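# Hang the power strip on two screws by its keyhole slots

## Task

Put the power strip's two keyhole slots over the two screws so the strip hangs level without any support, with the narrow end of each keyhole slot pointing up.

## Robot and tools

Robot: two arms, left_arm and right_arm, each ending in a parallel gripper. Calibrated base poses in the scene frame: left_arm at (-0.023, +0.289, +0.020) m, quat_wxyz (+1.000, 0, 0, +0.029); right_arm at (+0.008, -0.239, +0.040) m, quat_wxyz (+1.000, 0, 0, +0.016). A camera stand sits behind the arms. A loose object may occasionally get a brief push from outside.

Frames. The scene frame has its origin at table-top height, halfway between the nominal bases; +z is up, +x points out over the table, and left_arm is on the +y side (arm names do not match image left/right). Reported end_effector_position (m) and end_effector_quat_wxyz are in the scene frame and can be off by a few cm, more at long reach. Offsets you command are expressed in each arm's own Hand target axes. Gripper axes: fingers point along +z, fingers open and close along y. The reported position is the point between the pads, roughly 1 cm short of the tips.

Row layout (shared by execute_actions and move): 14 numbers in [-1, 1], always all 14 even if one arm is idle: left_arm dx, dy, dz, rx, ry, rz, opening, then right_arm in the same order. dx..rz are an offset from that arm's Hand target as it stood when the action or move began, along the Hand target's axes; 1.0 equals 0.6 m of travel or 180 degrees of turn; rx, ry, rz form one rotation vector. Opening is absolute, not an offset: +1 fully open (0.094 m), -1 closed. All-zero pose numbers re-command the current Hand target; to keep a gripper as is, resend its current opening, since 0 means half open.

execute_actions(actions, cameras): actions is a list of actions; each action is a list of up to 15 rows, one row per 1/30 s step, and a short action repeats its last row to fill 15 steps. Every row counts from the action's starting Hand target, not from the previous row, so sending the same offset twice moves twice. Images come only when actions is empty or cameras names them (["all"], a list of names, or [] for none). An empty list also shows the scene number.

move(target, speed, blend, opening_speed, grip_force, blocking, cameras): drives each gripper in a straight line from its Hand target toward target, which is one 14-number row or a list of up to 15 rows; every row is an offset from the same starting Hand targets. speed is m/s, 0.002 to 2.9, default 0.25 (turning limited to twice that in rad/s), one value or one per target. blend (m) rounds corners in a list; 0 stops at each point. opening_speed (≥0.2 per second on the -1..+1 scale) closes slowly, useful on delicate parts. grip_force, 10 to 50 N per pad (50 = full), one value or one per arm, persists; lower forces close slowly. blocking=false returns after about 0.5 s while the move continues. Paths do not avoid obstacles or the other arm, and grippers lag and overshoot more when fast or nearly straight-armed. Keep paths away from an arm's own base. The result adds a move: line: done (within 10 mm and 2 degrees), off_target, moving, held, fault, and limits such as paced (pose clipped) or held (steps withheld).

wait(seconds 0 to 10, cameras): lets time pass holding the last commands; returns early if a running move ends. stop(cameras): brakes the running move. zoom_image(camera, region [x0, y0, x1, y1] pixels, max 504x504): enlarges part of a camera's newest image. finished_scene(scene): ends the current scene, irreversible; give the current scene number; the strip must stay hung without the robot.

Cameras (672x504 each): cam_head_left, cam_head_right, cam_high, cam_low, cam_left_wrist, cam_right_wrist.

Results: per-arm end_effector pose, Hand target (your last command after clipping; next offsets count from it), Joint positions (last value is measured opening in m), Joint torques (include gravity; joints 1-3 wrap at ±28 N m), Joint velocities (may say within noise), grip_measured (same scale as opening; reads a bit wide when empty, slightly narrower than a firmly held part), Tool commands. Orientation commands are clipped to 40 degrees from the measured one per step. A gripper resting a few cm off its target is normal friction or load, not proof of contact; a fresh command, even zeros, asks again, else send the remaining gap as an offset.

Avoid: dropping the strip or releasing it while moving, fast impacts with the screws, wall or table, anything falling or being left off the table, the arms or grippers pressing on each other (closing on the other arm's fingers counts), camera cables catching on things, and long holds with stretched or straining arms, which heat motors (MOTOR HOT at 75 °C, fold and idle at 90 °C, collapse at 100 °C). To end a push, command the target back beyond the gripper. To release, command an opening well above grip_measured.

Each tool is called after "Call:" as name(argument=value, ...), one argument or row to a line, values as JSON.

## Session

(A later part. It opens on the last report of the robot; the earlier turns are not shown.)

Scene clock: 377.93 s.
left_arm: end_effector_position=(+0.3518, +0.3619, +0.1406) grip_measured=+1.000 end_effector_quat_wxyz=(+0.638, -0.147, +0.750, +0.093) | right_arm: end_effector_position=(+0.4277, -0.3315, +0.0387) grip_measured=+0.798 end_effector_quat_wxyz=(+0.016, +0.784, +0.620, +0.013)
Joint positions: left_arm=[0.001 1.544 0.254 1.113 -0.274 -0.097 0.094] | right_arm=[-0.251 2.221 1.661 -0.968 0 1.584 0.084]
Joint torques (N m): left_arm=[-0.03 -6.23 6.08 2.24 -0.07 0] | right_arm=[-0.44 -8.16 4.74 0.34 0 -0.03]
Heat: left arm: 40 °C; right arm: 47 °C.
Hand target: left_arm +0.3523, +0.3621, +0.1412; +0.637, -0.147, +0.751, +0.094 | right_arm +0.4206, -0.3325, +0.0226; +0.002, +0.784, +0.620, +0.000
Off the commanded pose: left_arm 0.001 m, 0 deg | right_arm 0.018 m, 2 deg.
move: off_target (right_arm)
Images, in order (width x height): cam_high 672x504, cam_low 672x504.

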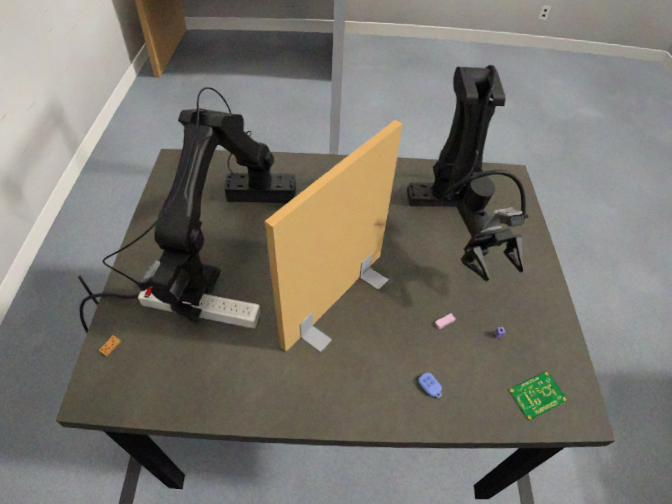

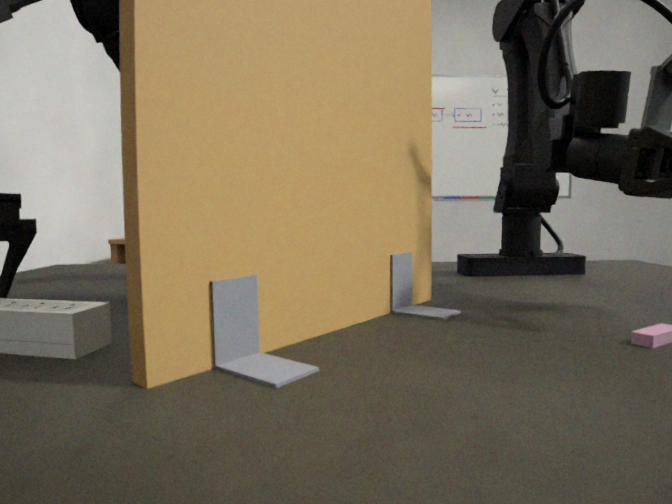

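Call:
move(
  target=[0,0,0,0,0,0,1,0,-0.006,0.025,0,0,0,0.8],
  speed=0.05,
  cameras=["cam_right_wrist", "cam_low"],
)

Call:
zoom_image(
  camera="cam_low",
  region=[0, 200, 140, 370],
)

Scene clock: 383.40 s.
left_arm: end_effector_position=(+0.3518, +0.3619, +0.1406) grip_measured=+1.000 end_effector_quat_wxyz=(+0.638, -0.147, +0.750, +0.093) | right_arm: end_effector_position=(+0.4243, -0.3307, +0.0227) grip_measured=+0.798 end_effector_quat_wxyz=(+0.015, +0.784, +0.620, +0.013)
Joint positions: left_arm=[0.001 1.544 0.254 1.113 -0.274 -0.097 0.094] | right_arm=[-0.251 2.232 1.612 -0.911 0 1.584 0.084]
Joint torques (N m): left_arm=[-0.03 -6.22 6.08 2.23 -0.07 -0.01] | right_arm=[-0.44 -8.23 4.79 0.34 0.01 -0.06]
Heat: left arm: 40 °C; right arm: 47 °C.
Hand target: left_arm +0.3523, +0.3621, +0.1412; +0.637, -0.147, +0.751, +0.094 | right_arm +0.4171, -0.3317, +0.0075; +0.002, +0.784, +0.620, +0.000
Off the commanded pose: left_arm 0.001 m, 0 deg | right_arm 0.017 m, 2 deg.
move: off_target (right_arm)
Images, in order (width x height): cam_low 672x504, cam_right_wrist 672x504.

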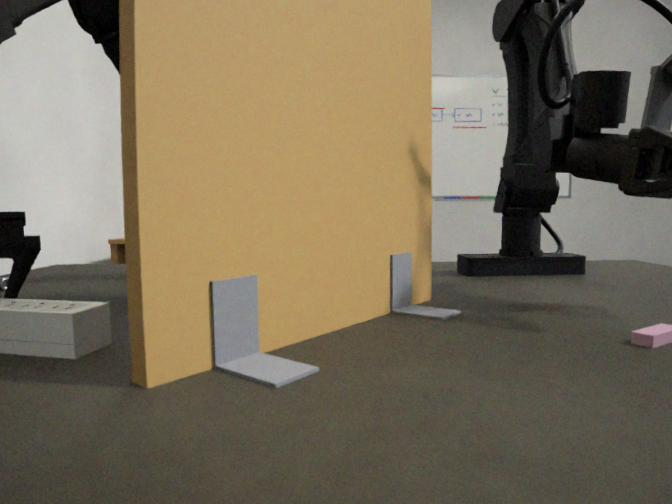

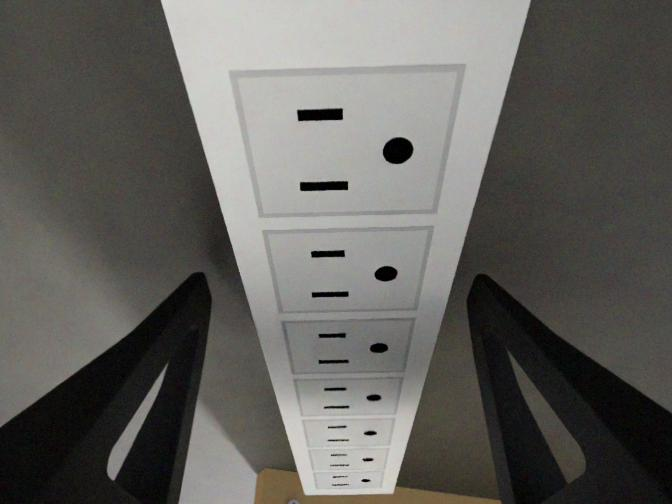

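Scaled by 2.965.

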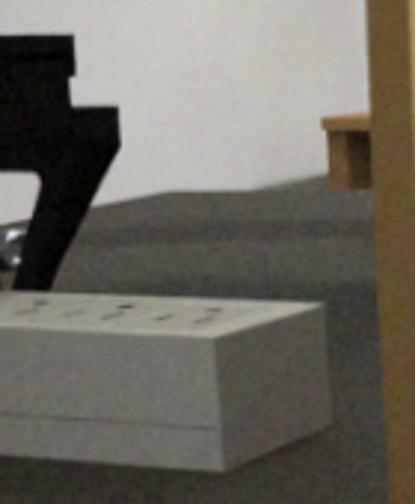

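Call:
move(
  target=[0,0,0,0,0,0,1,0,-0.0075,0.006,0,0,0,0.8],
  speed=0.05,
  cameras=["cam_right_wrist"],
)

Scene clock: 390.00 s.
left_arm: end_effector_position=(+0.3518, +0.3619, +0.1406) grip_measured=+1.000 end_effector_quat_wxyz=(+0.638, -0.147, +0.750, +0.093) | right_arm: end_effector_position=(+0.4199, -0.3297, +0.0158) grip_measured=+0.798 end_effector_quat_wxyz=(+0.013, +0.784, +0.620, +0.011)
Joint positions: left_arm=[0.001 1.544 0.254 1.113 -0.274 -0.097 0.094] | right_arm=[-0.251 2.232 1.583 -0.888 0 1.583 0.084]
Joint torques (N m): left_arm=[-0.05 -6.22 6.08 2.24 -0.06 0] | right_arm=[-0.39 -8.9 4.41 0.32 0.01 -0.04]
Heat: left arm: 40 °C; right arm: 46 °C.
Hand target: left_arm +0.3523, +0.3621, +0.1412; +0.637, -0.147, +0.751, +0.094 | right_arm +0.4126, -0.3307, +0.0038; +0.002, +0.784, +0.620, +0.000
Off the commanded pose: left_arm 0.001 m, 0 deg | right_arm 0.014 m, 2 deg.
move: off_target (right_arm)
Images, in order (width x height): cam_right_wrist 672x504.

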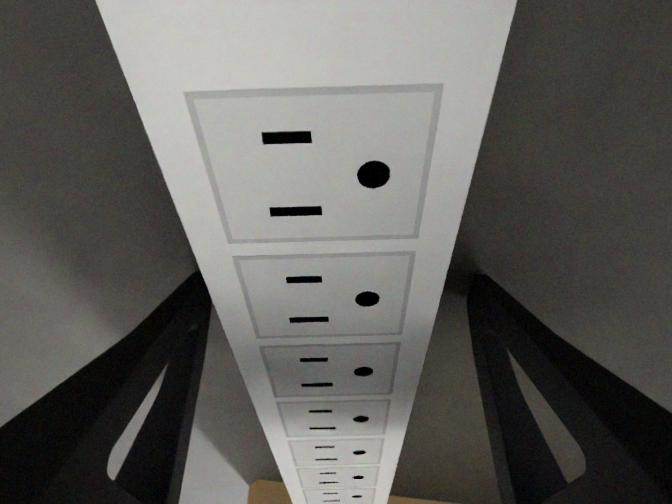

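Call:
move(
  target=[0,0,0,0,0,0,1,0,0.0042,0,0,0,0,0.3],
  speed=0.05,
  cameras=["cam_right_wrist"],
)

Scene clock: 395.57 s.
left_arm: end_effector_position=(+0.3518, +0.3619, +0.1406) grip_measured=+1.000 end_effector_quat_wxyz=(+0.638, -0.147, +0.750, +0.093) | right_arm: end_effector_position=(+0.4201, -0.3298, +0.0158) grip_measured=+0.302 end_effector_quat_wxyz=(+0.013, +0.784, +0.620, +0.011)
Joint positions: left_arm=[0.001 1.544 0.254 1.113 -0.274 -0.097 0.094] | right_arm=[-0.251 2.232 1.583 -0.887 0 1.583 0.061]
Joint torques (N m): left_arm=[-0.05 -6.22 6.05 2.23 -0.06 -0.01] | right_arm=[-0.44 -8.2 5.52 0.24 0 -0.03]
Heat: left arm: 40 °C; right arm: 46 °C.
Hand target: left_arm +0.3523, +0.3621, +0.1412; +0.637, -0.147, +0.751, +0.094 | right_arm +0.4151, -0.3313, +0.0038; +0.002, +0.784, +0.620, +0.000
Off the commanded pose: left_arm 0.001 m, 0 deg | right_arm 0.013 m, 2 deg.
move: off_target (right_arm)
Images, in order (width x height): cam_right_wrist 672x504.

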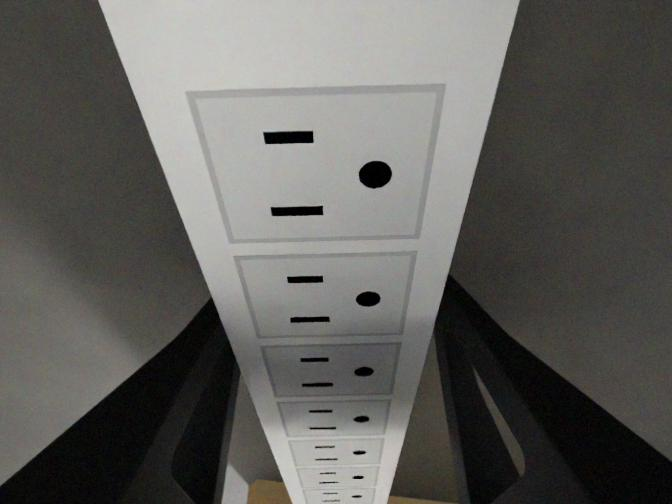

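Call:
move(
  target=[0,0,0,0,0,0,1,0,0,0,0,0,0,-0.15],
  opening_speed=0.3,
  cameras=["cam_right_wrist"],
)

Scene clock: 399.40 s.
left_arm: end_effector_position=(+0.3518, +0.3619, +0.1406) grip_measured=+1.000 end_effector_quat_wxyz=(+0.638, -0.147, +0.750, +0.093) | right_arm: end_effector_position=(+0.4206, -0.3299, +0.0158) grip_measured=-0.049 end_effector_quat_wxyz=(+0.014, +0.782, +0.623, +0.011)
Joint positions: left_arm=[0.001 1.544 0.254 1.113 -0.274 -0.097 0.094] | right_arm=[-0.251 2.232 1.583 -0.885 0 1.576 0.045]
Joint torques (N m): left_arm=[-0.03 -6.22 6.08 2.24 -0.07 -0.01] | right_arm=[-0.44 -8.24 5.55 0.24 0 0.02]
Heat: left arm: 40 °C; right arm: 46 °C.
Hand target: left_arm +0.3523, +0.3621, +0.1412; +0.637, -0.147, +0.751, +0.094 | right_arm +0.4151, -0.3312, +0.0038; +0.002, +0.784, +0.620, +0.000
Off the commanded pose: left_arm 0.001 m, 0 deg | right_arm 0.013 m, 2 deg.
move: off_target (right_arm)
Images, in order (width x height): cam_right_wrist 672x504.

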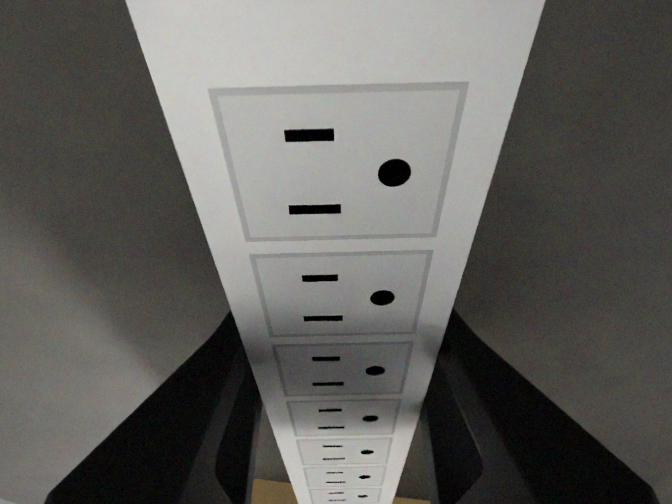

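Call:
move(
  target=[
    [0,0,0,0,0,0,1,0,0.0,-0.15,0,0,0,-0.15],
    [0,0,0,0,0,0,1,0,-0.05,-0.37,-0.25,0,0,-0.15],
    [0,0,0,0,0,0,1,0,-0.10,-0.37,-0.5,0,0,-0.15],
  ],
  speed=[0.12,0.2,0.25],
  blend=[0.03,0.03,0],
  cameras=["cam_head_right", "cam_head_left", "cam_right_wrist"],
)

Scene clock: 432.27 s.
left_arm: end_effector_position=(+0.3518, +0.3619, +0.1406) grip_measured=+1.000 end_effector_quat_wxyz=(+0.638, -0.147, +0.750, +0.093) | right_arm: end_effector_position=(+0.3540, -0.3145, +0.1989) grip_measured=-0.059 end_effector_quat_wxyz=(+0.509, +0.594, +0.450, +0.430)
Joint positions: left_arm=[0.001 1.544 0.254 1.113 -0.274 -0.097 0.094] | right_arm=[-0.247 1.208 0.183 0.913 0.006 1.624 0.044]
Joint torques (N m): left_arm=[-0.05 -6.22 6.08 2.23 -0.07 -0.01] | right_arm=[0.29 -2.33 5.94 2.86 0.19 -0.48]
Heat: left arm: 40 °C; right arm: 47 °C.
Hand target: left_arm +0.3523, +0.3621, +0.1412; +0.637, -0.147, +0.751, +0.094 | right_arm +0.3562, -0.3168, +0.2256; +0.556, +0.553, +0.439, +0.439
Off the commanded pose: left_arm 0.001 m, 0 deg | right_arm 0.027 m, 7 deg.
move: off_target (right_arm)
Images, in order (width x height): cam_head_left 672x504, cam_head_right 672x504, cam_right_wrist 672x504.

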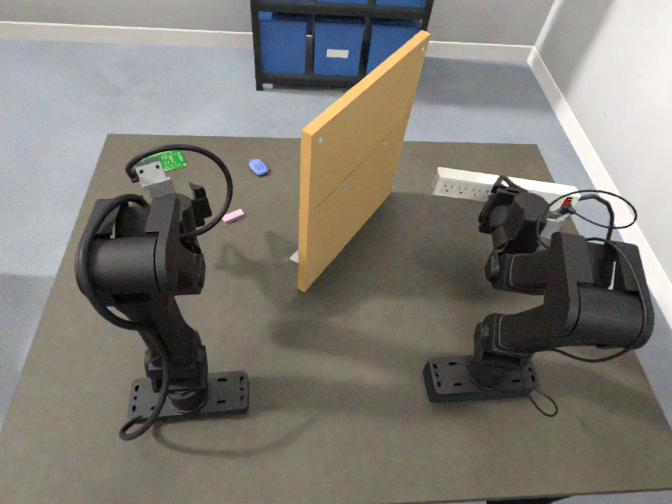

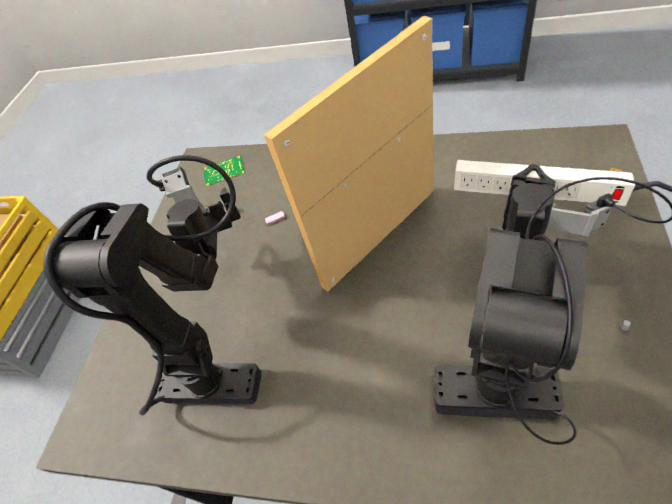

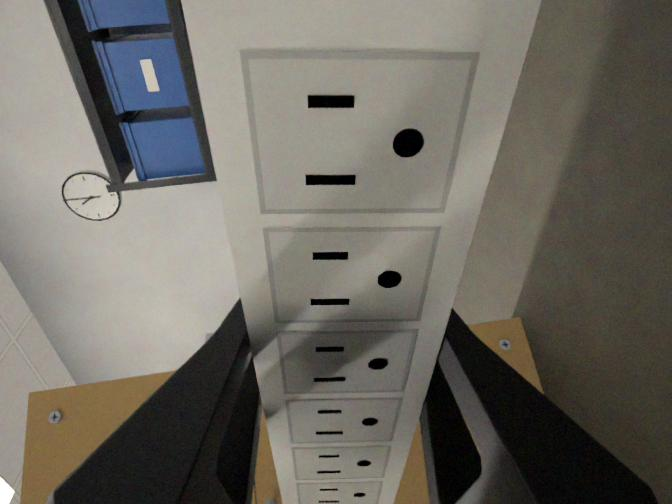

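Call:
zoom_image(
  camera="cam_head_right",
  region=[255, 120, 375, 210],
)

Call:
zoom_image(
  camera="cam_head_right",
  region=[370, 10, 450, 70],
)

Call:
zoom_image(
  camera="cam_head_right",
  region=[310, 250, 370, 295],
)

Call:
zoom_image(
  camera="cam_head_right",
  region=[380, 100, 460, 220],
)

Scaled by 4.200.

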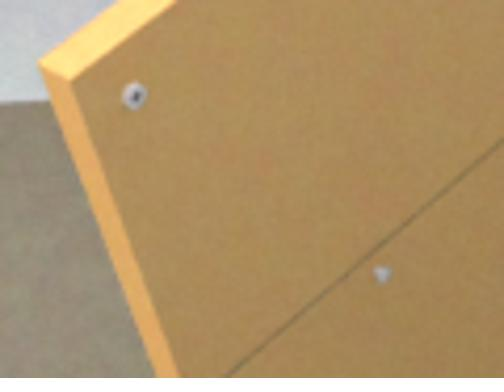

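Scaled by 6.300.

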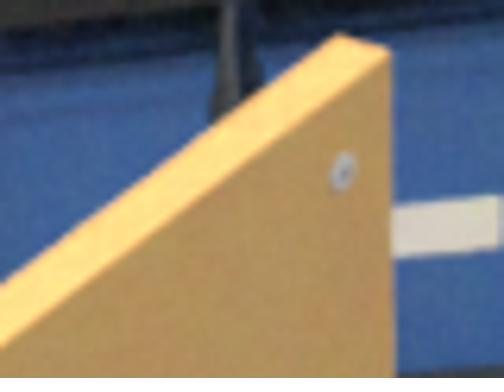

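Scaled by 8.400.

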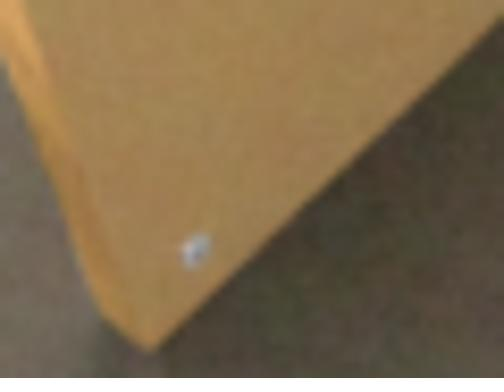

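Scaled by 4.200.

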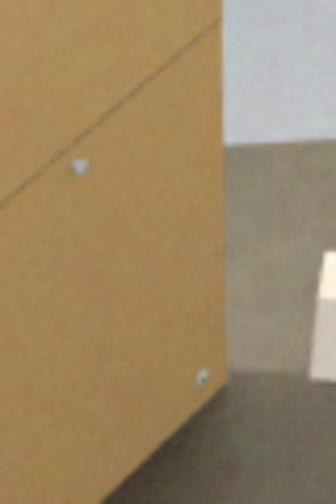

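Call:
execute_actions(
  actions=[],
  cameras=["cam_high", "cam_low"],
)

Call:
zoom_image(
  camera="cam_high",
  region=[90, 180, 290, 330],
)

Call:
zoom_image(
  camera="cam_low",
  region=[0, 60, 150, 210],
)

Scene clock: 457.87 s.
left_arm: end_effector_position=(+0.3518, +0.3619, +0.1406) grip_measured=+1.000 end_effector_quat_wxyz=(+0.638, -0.147, +0.750, +0.093) | right_arm: end_effector_position=(+0.3540, -0.3146, +0.1989) grip_measured=-0.059 end_effector_quat_wxyz=(+0.509, +0.594, +0.450, +0.430)
Joint positions: left_arm=[0.001 1.544 0.254 1.113 -0.274 -0.097 0.094] | right_arm=[-0.247 1.208 0.183 0.913 0.006 1.624 0.044]
Joint velocities: within noise
Joint torques (N m): left_arm=[-0.03 -6.23 6.06 2.23 -0.06 -0.01] | right_arm=[0.28 -2.36 5.94 2.85 0.2 -0.49]
Heat: left arm: 40 °C; right arm: 45 °C.
Hand target: left_arm +0.3523, +0.3621, +0.1412; +0.637, -0.147, +0.751, +0.094 | right_arm +0.3562, -0.3168, +0.2256; +0.556, +0.553, +0.439, +0.439
Tool commands: left_gripper/opening=+1.0 right_gripper/opening=-0.15
Off the commanded pose: left_arm 0.001 m, 0 deg | right_arm 0.027 m, 7 deg.
Images, in order (width x height): cam_high 672x504, cam_low 672x504.

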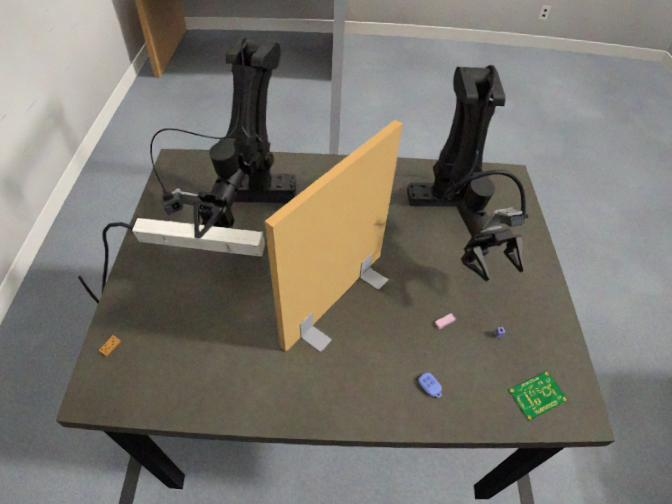

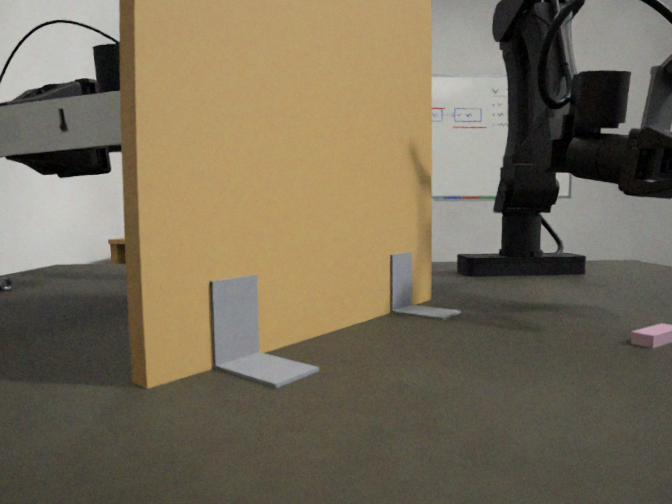

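Scaled by 2.520.

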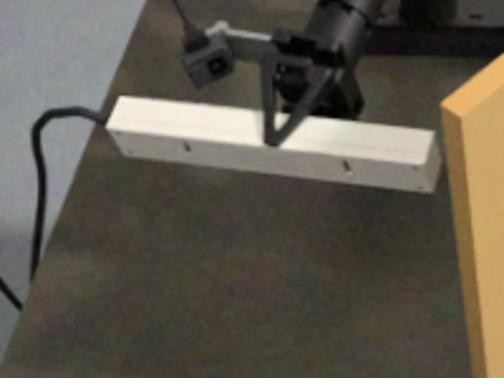

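Scaled by 3.360.

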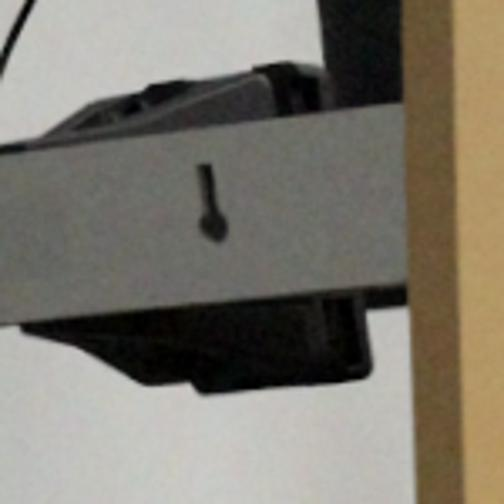

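Call:
move(
  target=[0,0,0,0,0,0,1,0,0.133,0.067,-0.22,0,0,-0.15],
  speed=0.3,
  cameras=["cam_high", "cam_low", "cam_head_right"],
)

Call:
zoom_image(
  camera="cam_high",
  region=[90, 120, 290, 270],
)

Scene clock: 474.30 s.
left_arm: end_effector_position=(+0.3518, +0.3619, +0.1406) grip_measured=+1.000 end_effector_quat_wxyz=(+0.638, -0.147, +0.750, +0.093) | right_arm: end_effector_position=(+0.3931, -0.3271, +0.2599) grip_measured=-0.059 end_effector_quat_wxyz=(+0.597, +0.508, +0.372, +0.497)
Joint positions: left_arm=[0.001 1.544 0.254 1.113 -0.274 -0.097 0.094] | right_arm=[-0.247 1.558 0.302 1.465 0.028 1.626 0.044]
Joint torques (N m): left_arm=[-0.03 -6.22 6.06 2.23 -0.06 -0.01] | right_arm=[0.4 -3.96 8.47 2.93 0.02 -0.51]
Heat: left arm: 41 °C; right arm: 44 °C.
Hand target: left_arm +0.3523, +0.3621, +0.1412; +0.637, -0.147, +0.751, +0.094 | right_arm +0.3951, -0.3258, +0.3056; +0.710, +0.332, +0.264, +0.562
Off the commanded pose: left_arm 0.001 m, 0 deg | right_arm 0.046 m, 28 deg.
joint sent to its limit (right arm) — joint 4 (wrist pitch), upper limit. The joint targets are off in position and orientation.
move: off_target (right_arm)
Images, in order (width x height): cam_head_right 672x504, cam_high 672x504, cam_low 672x504.

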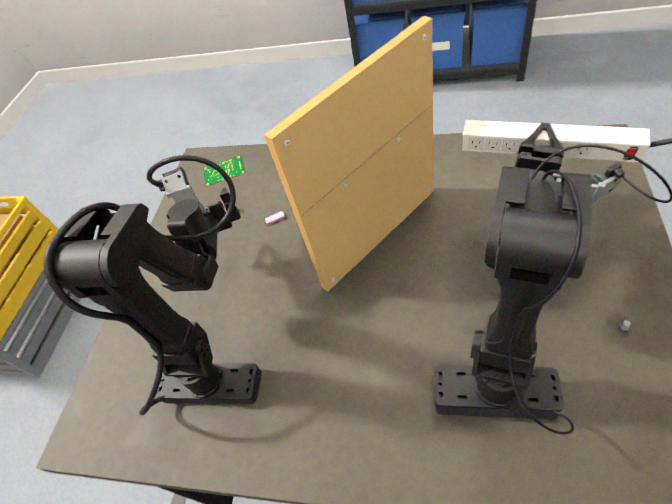

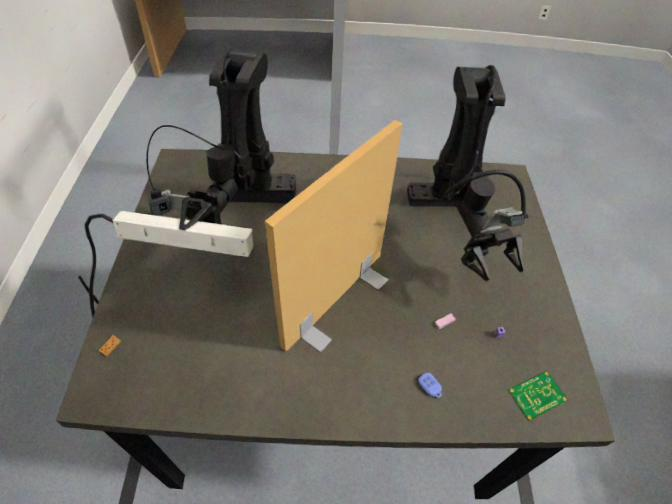

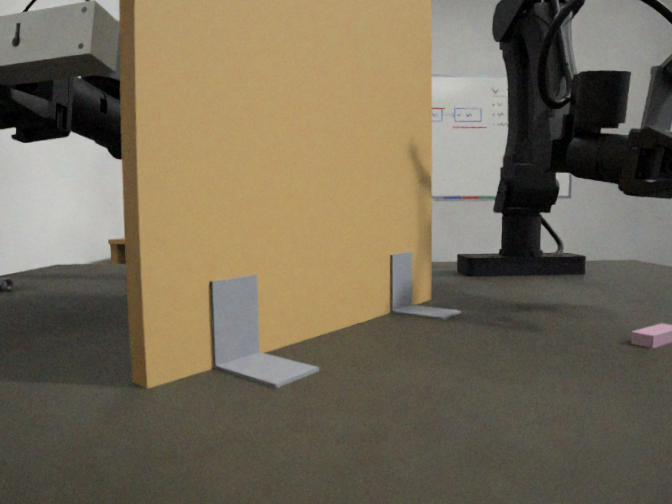

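Scaled by 2.520.

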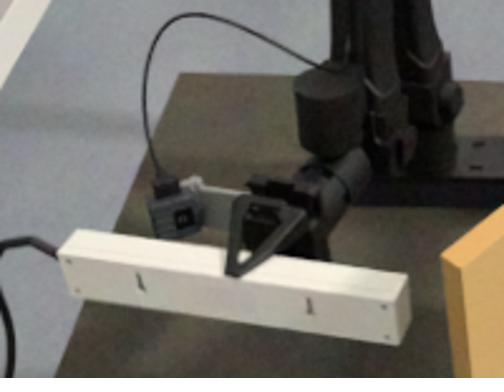

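Call:
zoom_image(
  camera="cam_high",
  region=[110, 205, 185, 255],
)

Call:
zoom_image(
  camera="cam_high",
  region=[185, 215, 260, 265],
)

Scaled by 6.720.

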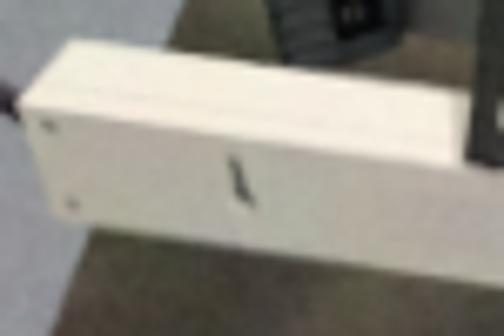

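Scaled by 6.720.

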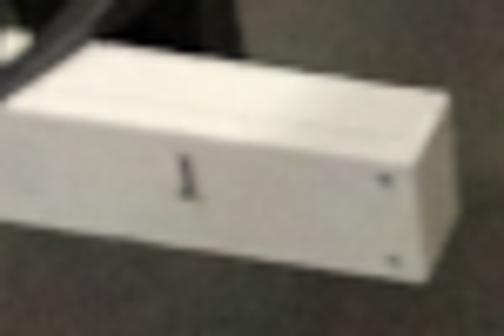

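Call:
zoom_image(
  camera="cam_low",
  region=[0, 0, 130, 100],
)

Scaled by 3.877.

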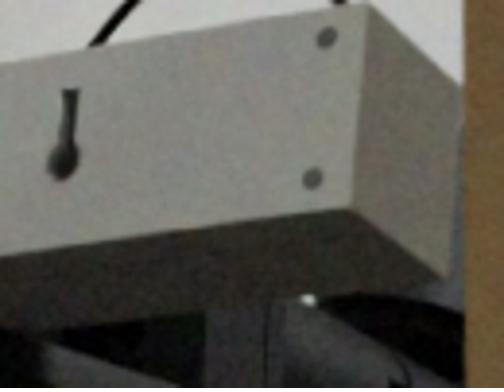

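Call:
move(
  target=[
    [0,0,0,0,0,0,1,0.1018,0.0558,-0.1075,0.216,0.1598,0.0579,-0.15],
    [0,0,0,0,0,0,1,0.274,0.1495,-0.2555,0.1958,0.3512,0.1271,-0.15],
  ],
  speed=0.25,
  blend=[0.03,0],
  cameras=["cam_head_right", "cam_head_left", "cam_right_wrist"],
)

Scene clock: 517.33 s.
left_arm: end_effector_position=(+0.3518, +0.3619, +0.1406) grip_measured=+1.000 end_effector_quat_wxyz=(+0.638, -0.147, +0.750, +0.093) | right_arm: end_effector_position=(+0.2735, -0.1357, +0.2537) grip_measured=-0.059 end_effector_quat_wxyz=(+0.189, +0.309, +0.662, +0.656)
Joint positions: left_arm=[0.001 1.544 0.254 1.113 -0.274 -0.097 0.094] | right_arm=[-0.255 0.822 0.277 0.401 -1.072 1.602 0.044]
Joint torques (N m): left_arm=[-0.03 -6.22 6.06 2.24 -0.07 -0.01] | right_arm=[1.2 -3.29 6.98 2.32 -0.73 -0.5]
Heat: left arm: 41 °C; right arm: 51 °C.
Hand target: left_arm +0.3523, +0.3621, +0.1412; +0.637, -0.147, +0.751, +0.094 | right_arm +0.2624, -0.1256, +0.2762; +0.226, +0.226, +0.671, +0.669
Off the commanded pose: left_arm 0.001 m, 0 deg | right_arm 0.027 m, 11 deg.
move: off_target (right_arm)
Images, in order (width x height): cam_head_left 672x504, cam_head_right 672x504, cam_right_wrist 672x504.

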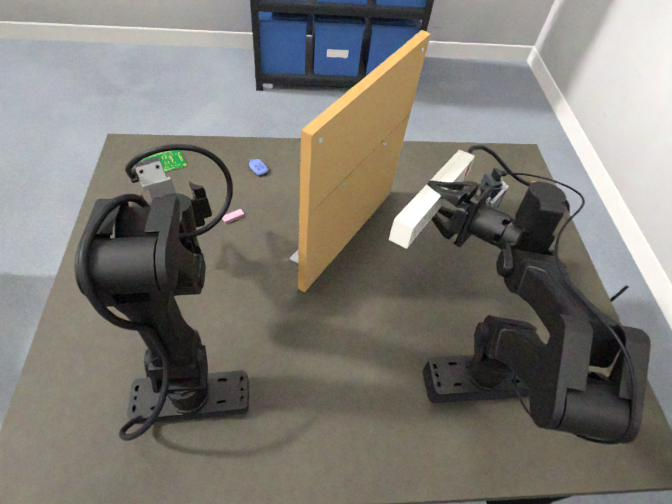

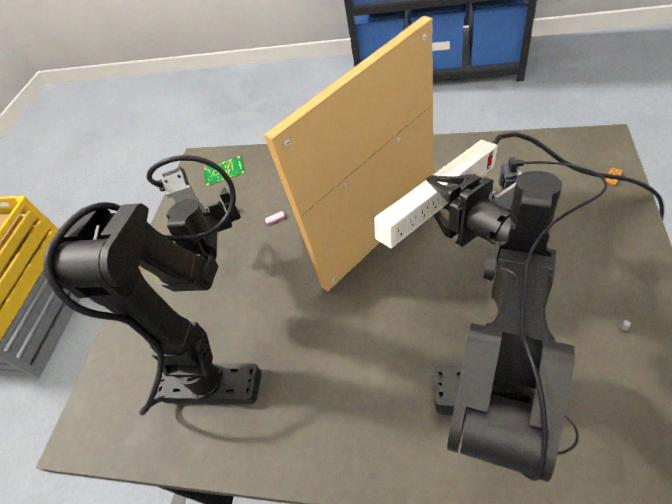

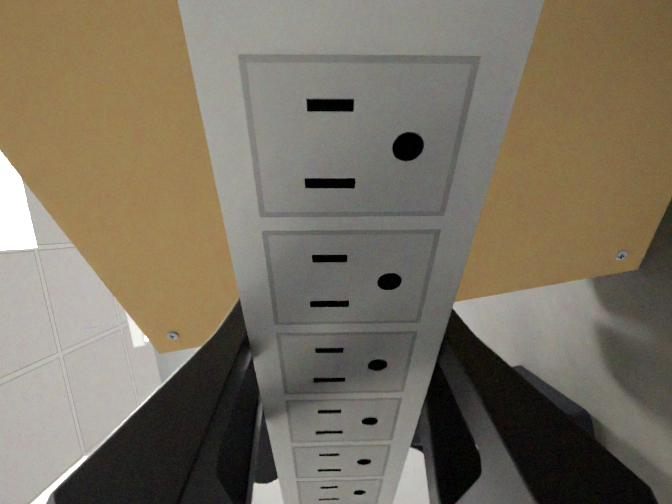

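Call:
move(
  target=[0,0,0,0,0,0,1,0,0,0.13,0,0,-0.04,-0.15],
  speed=0.2,
  cameras=["cam_head_right", "cam_head_left", "cam_right_wrist"],
)

Scene clock: 528.07 s.
left_arm: end_effector_position=(+0.3518, +0.3619, +0.1406) grip_measured=+1.000 end_effector_quat_wxyz=(+0.638, -0.147, +0.750, +0.093) | right_arm: end_effector_position=(+0.3032, -0.0750, +0.2304) grip_measured=-0.059 end_effector_quat_wxyz=(+0.216, +0.267, +0.702, +0.624)
Joint positions: left_arm=[0.001 1.544 0.254 1.113 -0.274 -0.097 0.094] | right_arm=[0.11 1.072 0.314 0.587 -0.724 1.488 0.044]
Joint torques (N m): left_arm=[-0.02 -6.22 6.06 2.23 -0.06 -0.01] | right_arm=[1.21 -2.06 10.95 2.63 -0.49 -0.47]
Heat: left arm: 41 °C; right arm: 49 °C.
Hand target: left_arm +0.3523, +0.3621, +0.1412; +0.637, -0.147, +0.751, +0.094 | right_arm +0.3097, -0.0636, +0.2762; +0.268, +0.184, +0.683, +0.654
Off the commanded pose: left_arm 0.001 m, 0 deg | right_arm 0.048 m, 12 deg.
move: off_target (right_arm)
Images, in order (width x height): cam_head_left 672x504, cam_head_right 672x504, cam_right_wrist 672x504.

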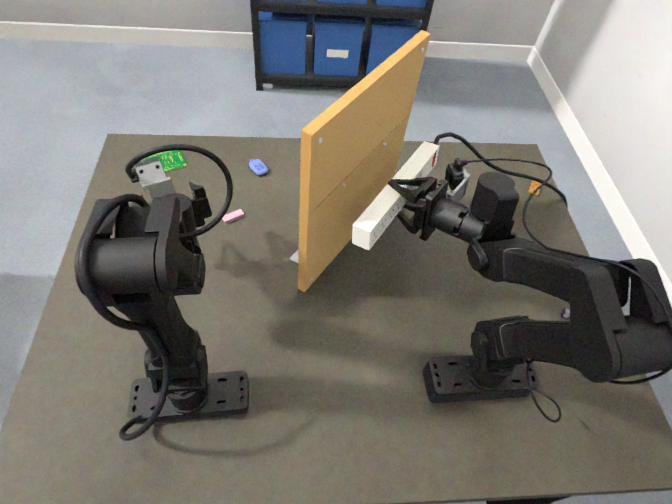

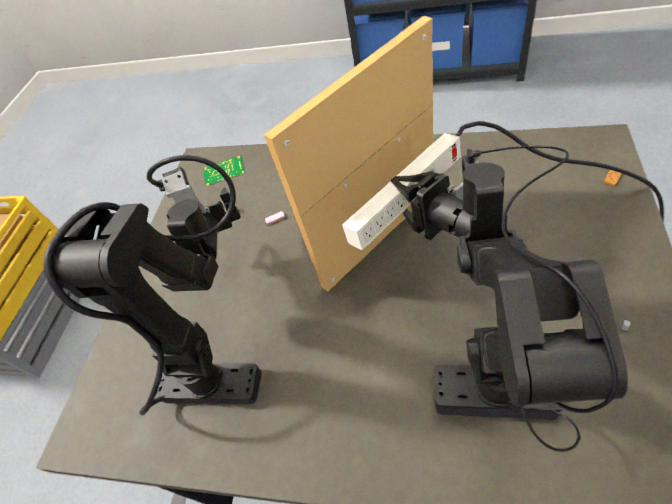

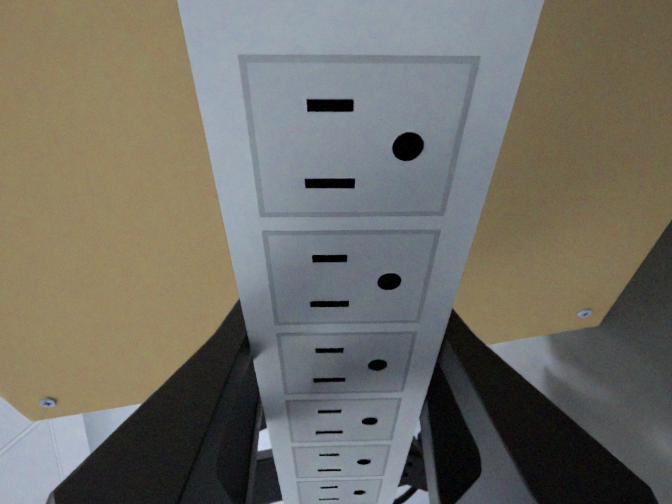

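Call:
move(
  target=[0,0,0,0,0,0,1,0,0.0,0.06,-0.042,0.017,-0.012,-0.15],
  speed=0.15,
  cameras=["cam_head_right", "cam_head_left"],
)

Call:
zoom_image(
  camera="cam_head_right",
  region=[310, 110, 470, 270],
)

Call:
zoom_image(
  camera="cam_head_left",
  region=[310, 110, 470, 270],
)

Scene clock: 537.53 s.
left_arm: end_effector_position=(+0.3518, +0.3619, +0.1406) grip_measured=+1.000 end_effector_quat_wxyz=(+0.638, -0.147, +0.750, +0.093) | right_arm: end_effector_position=(+0.3300, -0.0478, +0.2339) grip_measured=-0.059 end_effector_quat_wxyz=(+0.232, +0.218, +0.673, +0.668)
Joint positions: left_arm=[0.001 1.544 0.254 1.113 -0.274 -0.097 0.094] | right_arm=[0.182 1.401 0.342 1.057 -0.709 1.549 0.044]
Joint torques (N m): left_arm=[-0.03 -6.22 6.06 2.23 -0.06 -0.01] | right_arm=[1.25 -3.45 9.84 2.68 -0.51 -0.39]
Heat: left arm: 41 °C; right arm: 51 °C.
Hand target: left_arm +0.3523, +0.3621, +0.1412; +0.637, -0.147, +0.751, +0.094 | right_arm +0.3315, -0.0350, +0.2760; +0.273, +0.135, +0.649, +0.697
Off the commanded pose: left_arm 0.001 m, 0 deg | right_arm 0.044 m, 12 deg.
move: off_target (right_arm)
Images, in order (width x height): cam_head_left 672x504, cam_head_right 672x504.

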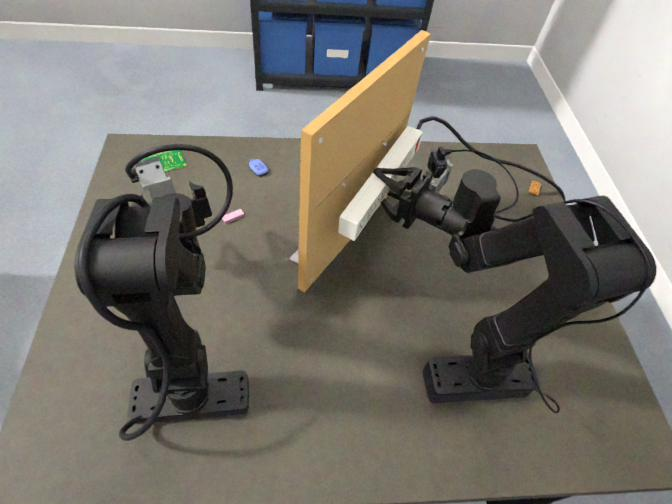

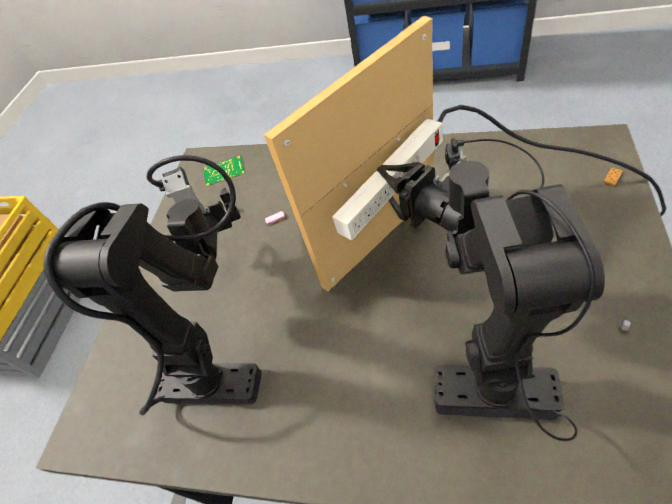

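Scaled by 3.150.

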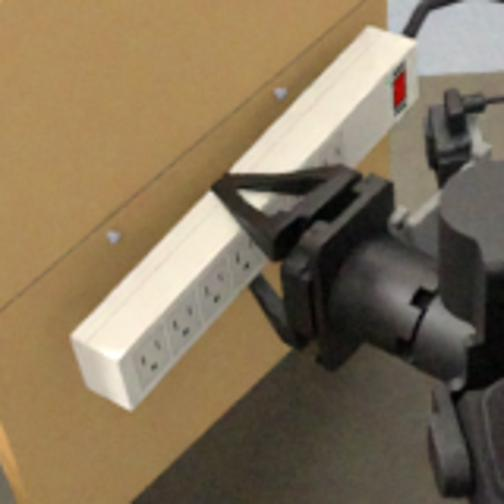

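Scaled by 3.150.

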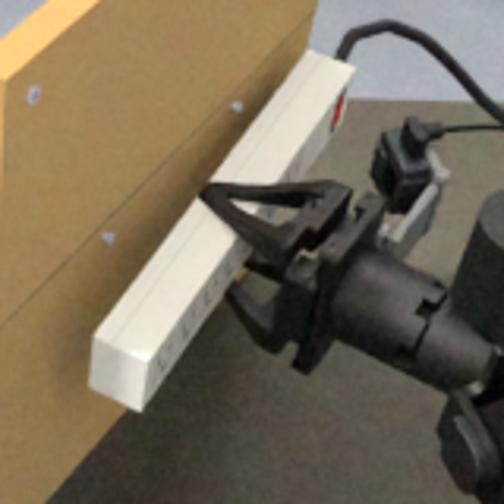

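Call:
move(
  target=[
    [0,0,0,0,0,0,1,0,0.02,-0.04,0,0,0.007,-0.15],
    [0,0,0,0,0,0,1,0,0.08,-0.04,0,0,0.007,-0.15],
  ],
  speed=0.15,
  blend=[0.01,0],
  cameras=["cam_head_right", "cam_head_left"],
)

Call:
zoom_image(
  camera="cam_head_right",
  region=[310, 110, 470, 270],
)

Call:
zoom_image(
  camera="cam_head_left",
  region=[310, 110, 470, 270],
)

Scene clock: 552.93 s.
left_arm: end_effector_position=(+0.3518, +0.3619, +0.1406) grip_measured=+1.000 end_effector_quat_wxyz=(+0.638, -0.147, +0.750, +0.093) | right_arm: end_effector_position=(+0.3118, -0.0590, +0.2686) grip_measured=-0.059 end_effector_quat_wxyz=(+0.207, +0.225, +0.670, +0.676)
Joint positions: left_arm=[0.001 1.544 0.254 1.113 -0.274 -0.097 0.094] | right_arm=[0.129 1.168 0.374 0.794 -0.789 1.597 0.044]
Joint torques (N m): left_arm=[-0.03 -6.22 6.06 2.24 -0.06 0] | right_arm=[0.13 -6.13 10.59 2.39 -0.37 -0.44]
Heat: left arm: 41 °C; right arm: 53 °C.
Hand target: left_arm +0.3523, +0.3621, +0.1412; +0.637, -0.147, +0.751, +0.094 | right_arm +0.3086, -0.0553, +0.3201; +0.265, +0.142, +0.648, +0.700
Off the commanded pose: left_arm 0.001 m, 0 deg | right_arm 0.052 m, 12 deg.
move: off_target (right_arm)
Images, in order (width x height): cam_head_left 672x504, cam_head_right 672x504.

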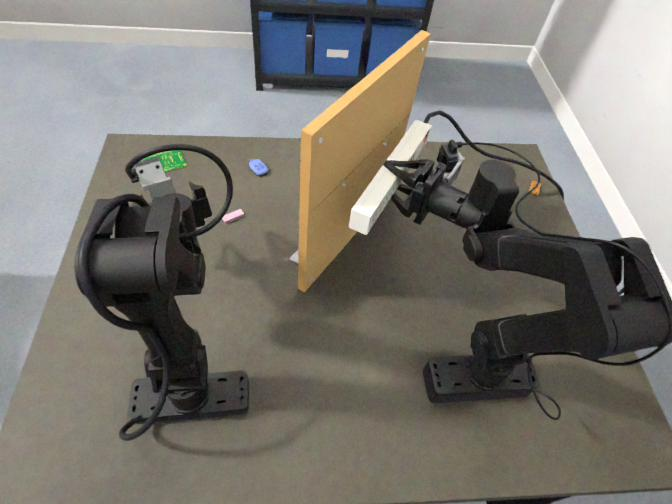

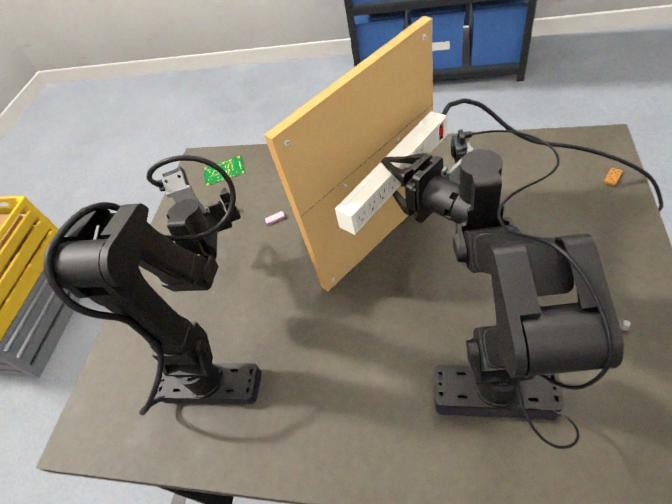

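Scaled by 3.150.

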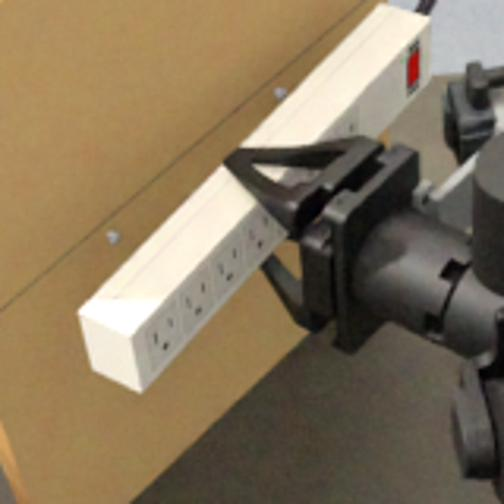

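Scaled by 3.150.

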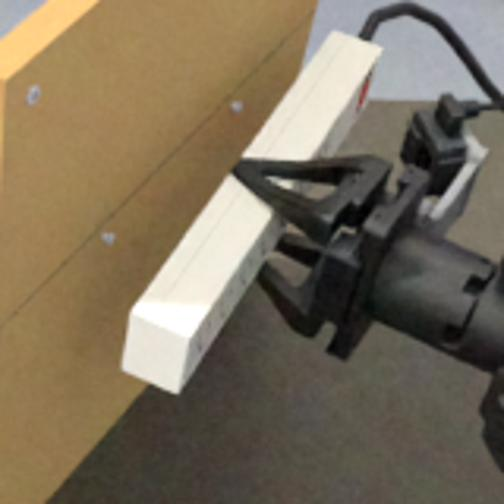

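Call:
move(
  target=[0,0,0,0,0,0,1,0,0.025,0,0,-0.036,-0.006,-0.15],
  speed=0.15,
  cameras=["cam_head_right", "cam_head_left"],
)

Call:
zoom_image(
  camera="cam_head_right",
  region=[310, 100, 450, 240],
)

Call:
zoom_image(
  camera="cam_head_left",
  region=[310, 110, 450, 250],
)

Scene clock: 588.33 s.
left_arm: end_effector_position=(+0.3518, +0.3619, +0.1406) grip_measured=+1.000 end_effector_quat_wxyz=(+0.638, -0.147, +0.750, +0.093) | right_arm: end_effector_position=(+0.3095, -0.0611, +0.2816) grip_measured=-0.059 end_effector_quat_wxyz=(+0.251, +0.252, +0.661, +0.661)
Joint positions: left_arm=[0.001 1.544 0.254 1.113 -0.274 -0.097 0.094] | right_arm=[0.197 1.039 0.374 0.664 -0.615 1.571 0.044]
Joint torques (N m): left_arm=[-0.03 -6.23 6.06 2.23 -0.07 -0.01] | right_arm=[0.94 -5.2 10.86 2.52 -0.17 -0.47]
Heat: left arm: 42 °C; right arm: 50 °C.
Hand target: left_arm +0.3523, +0.3621, +0.1412; +0.637, -0.147, +0.751, +0.094 | right_arm +0.3058, -0.0556, +0.3348; +0.308, +0.175, +0.633, +0.688
Off the commanded pose: left_arm 0.001 m, 0 deg | right_arm 0.054 m, 12 deg.
move: off_target (right_arm)
Images, in order (width x height): cam_head_left 672x504, cam_head_right 672x504.

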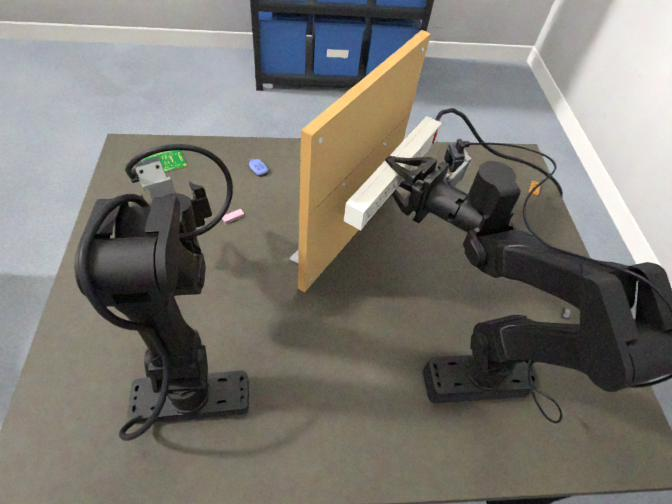

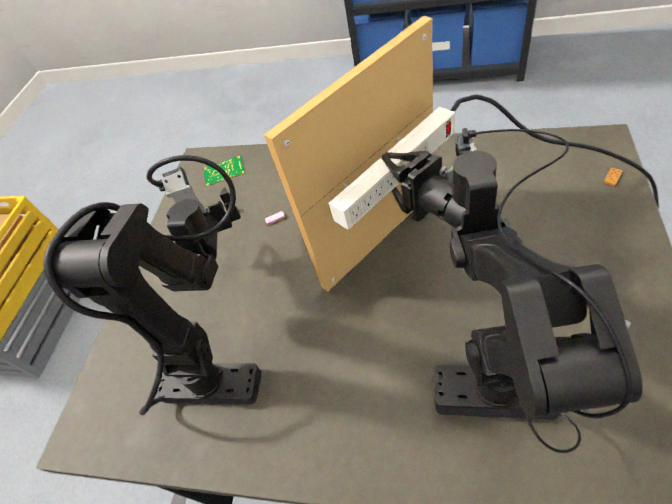

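Scaled by 3.600.

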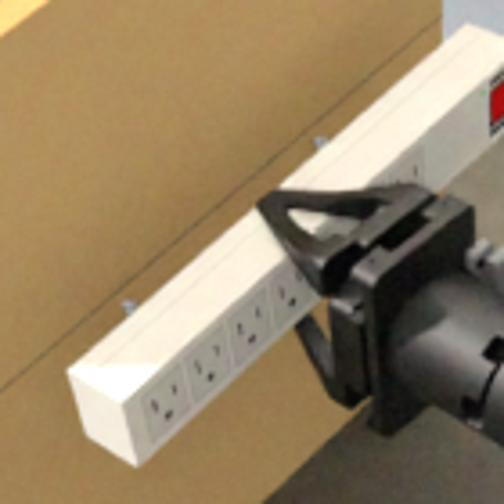

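Scaled by 3.600.

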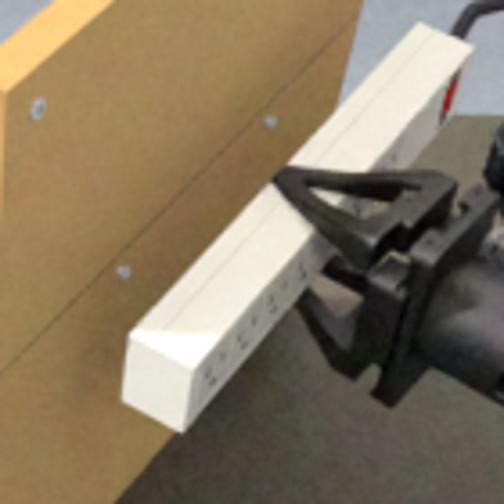

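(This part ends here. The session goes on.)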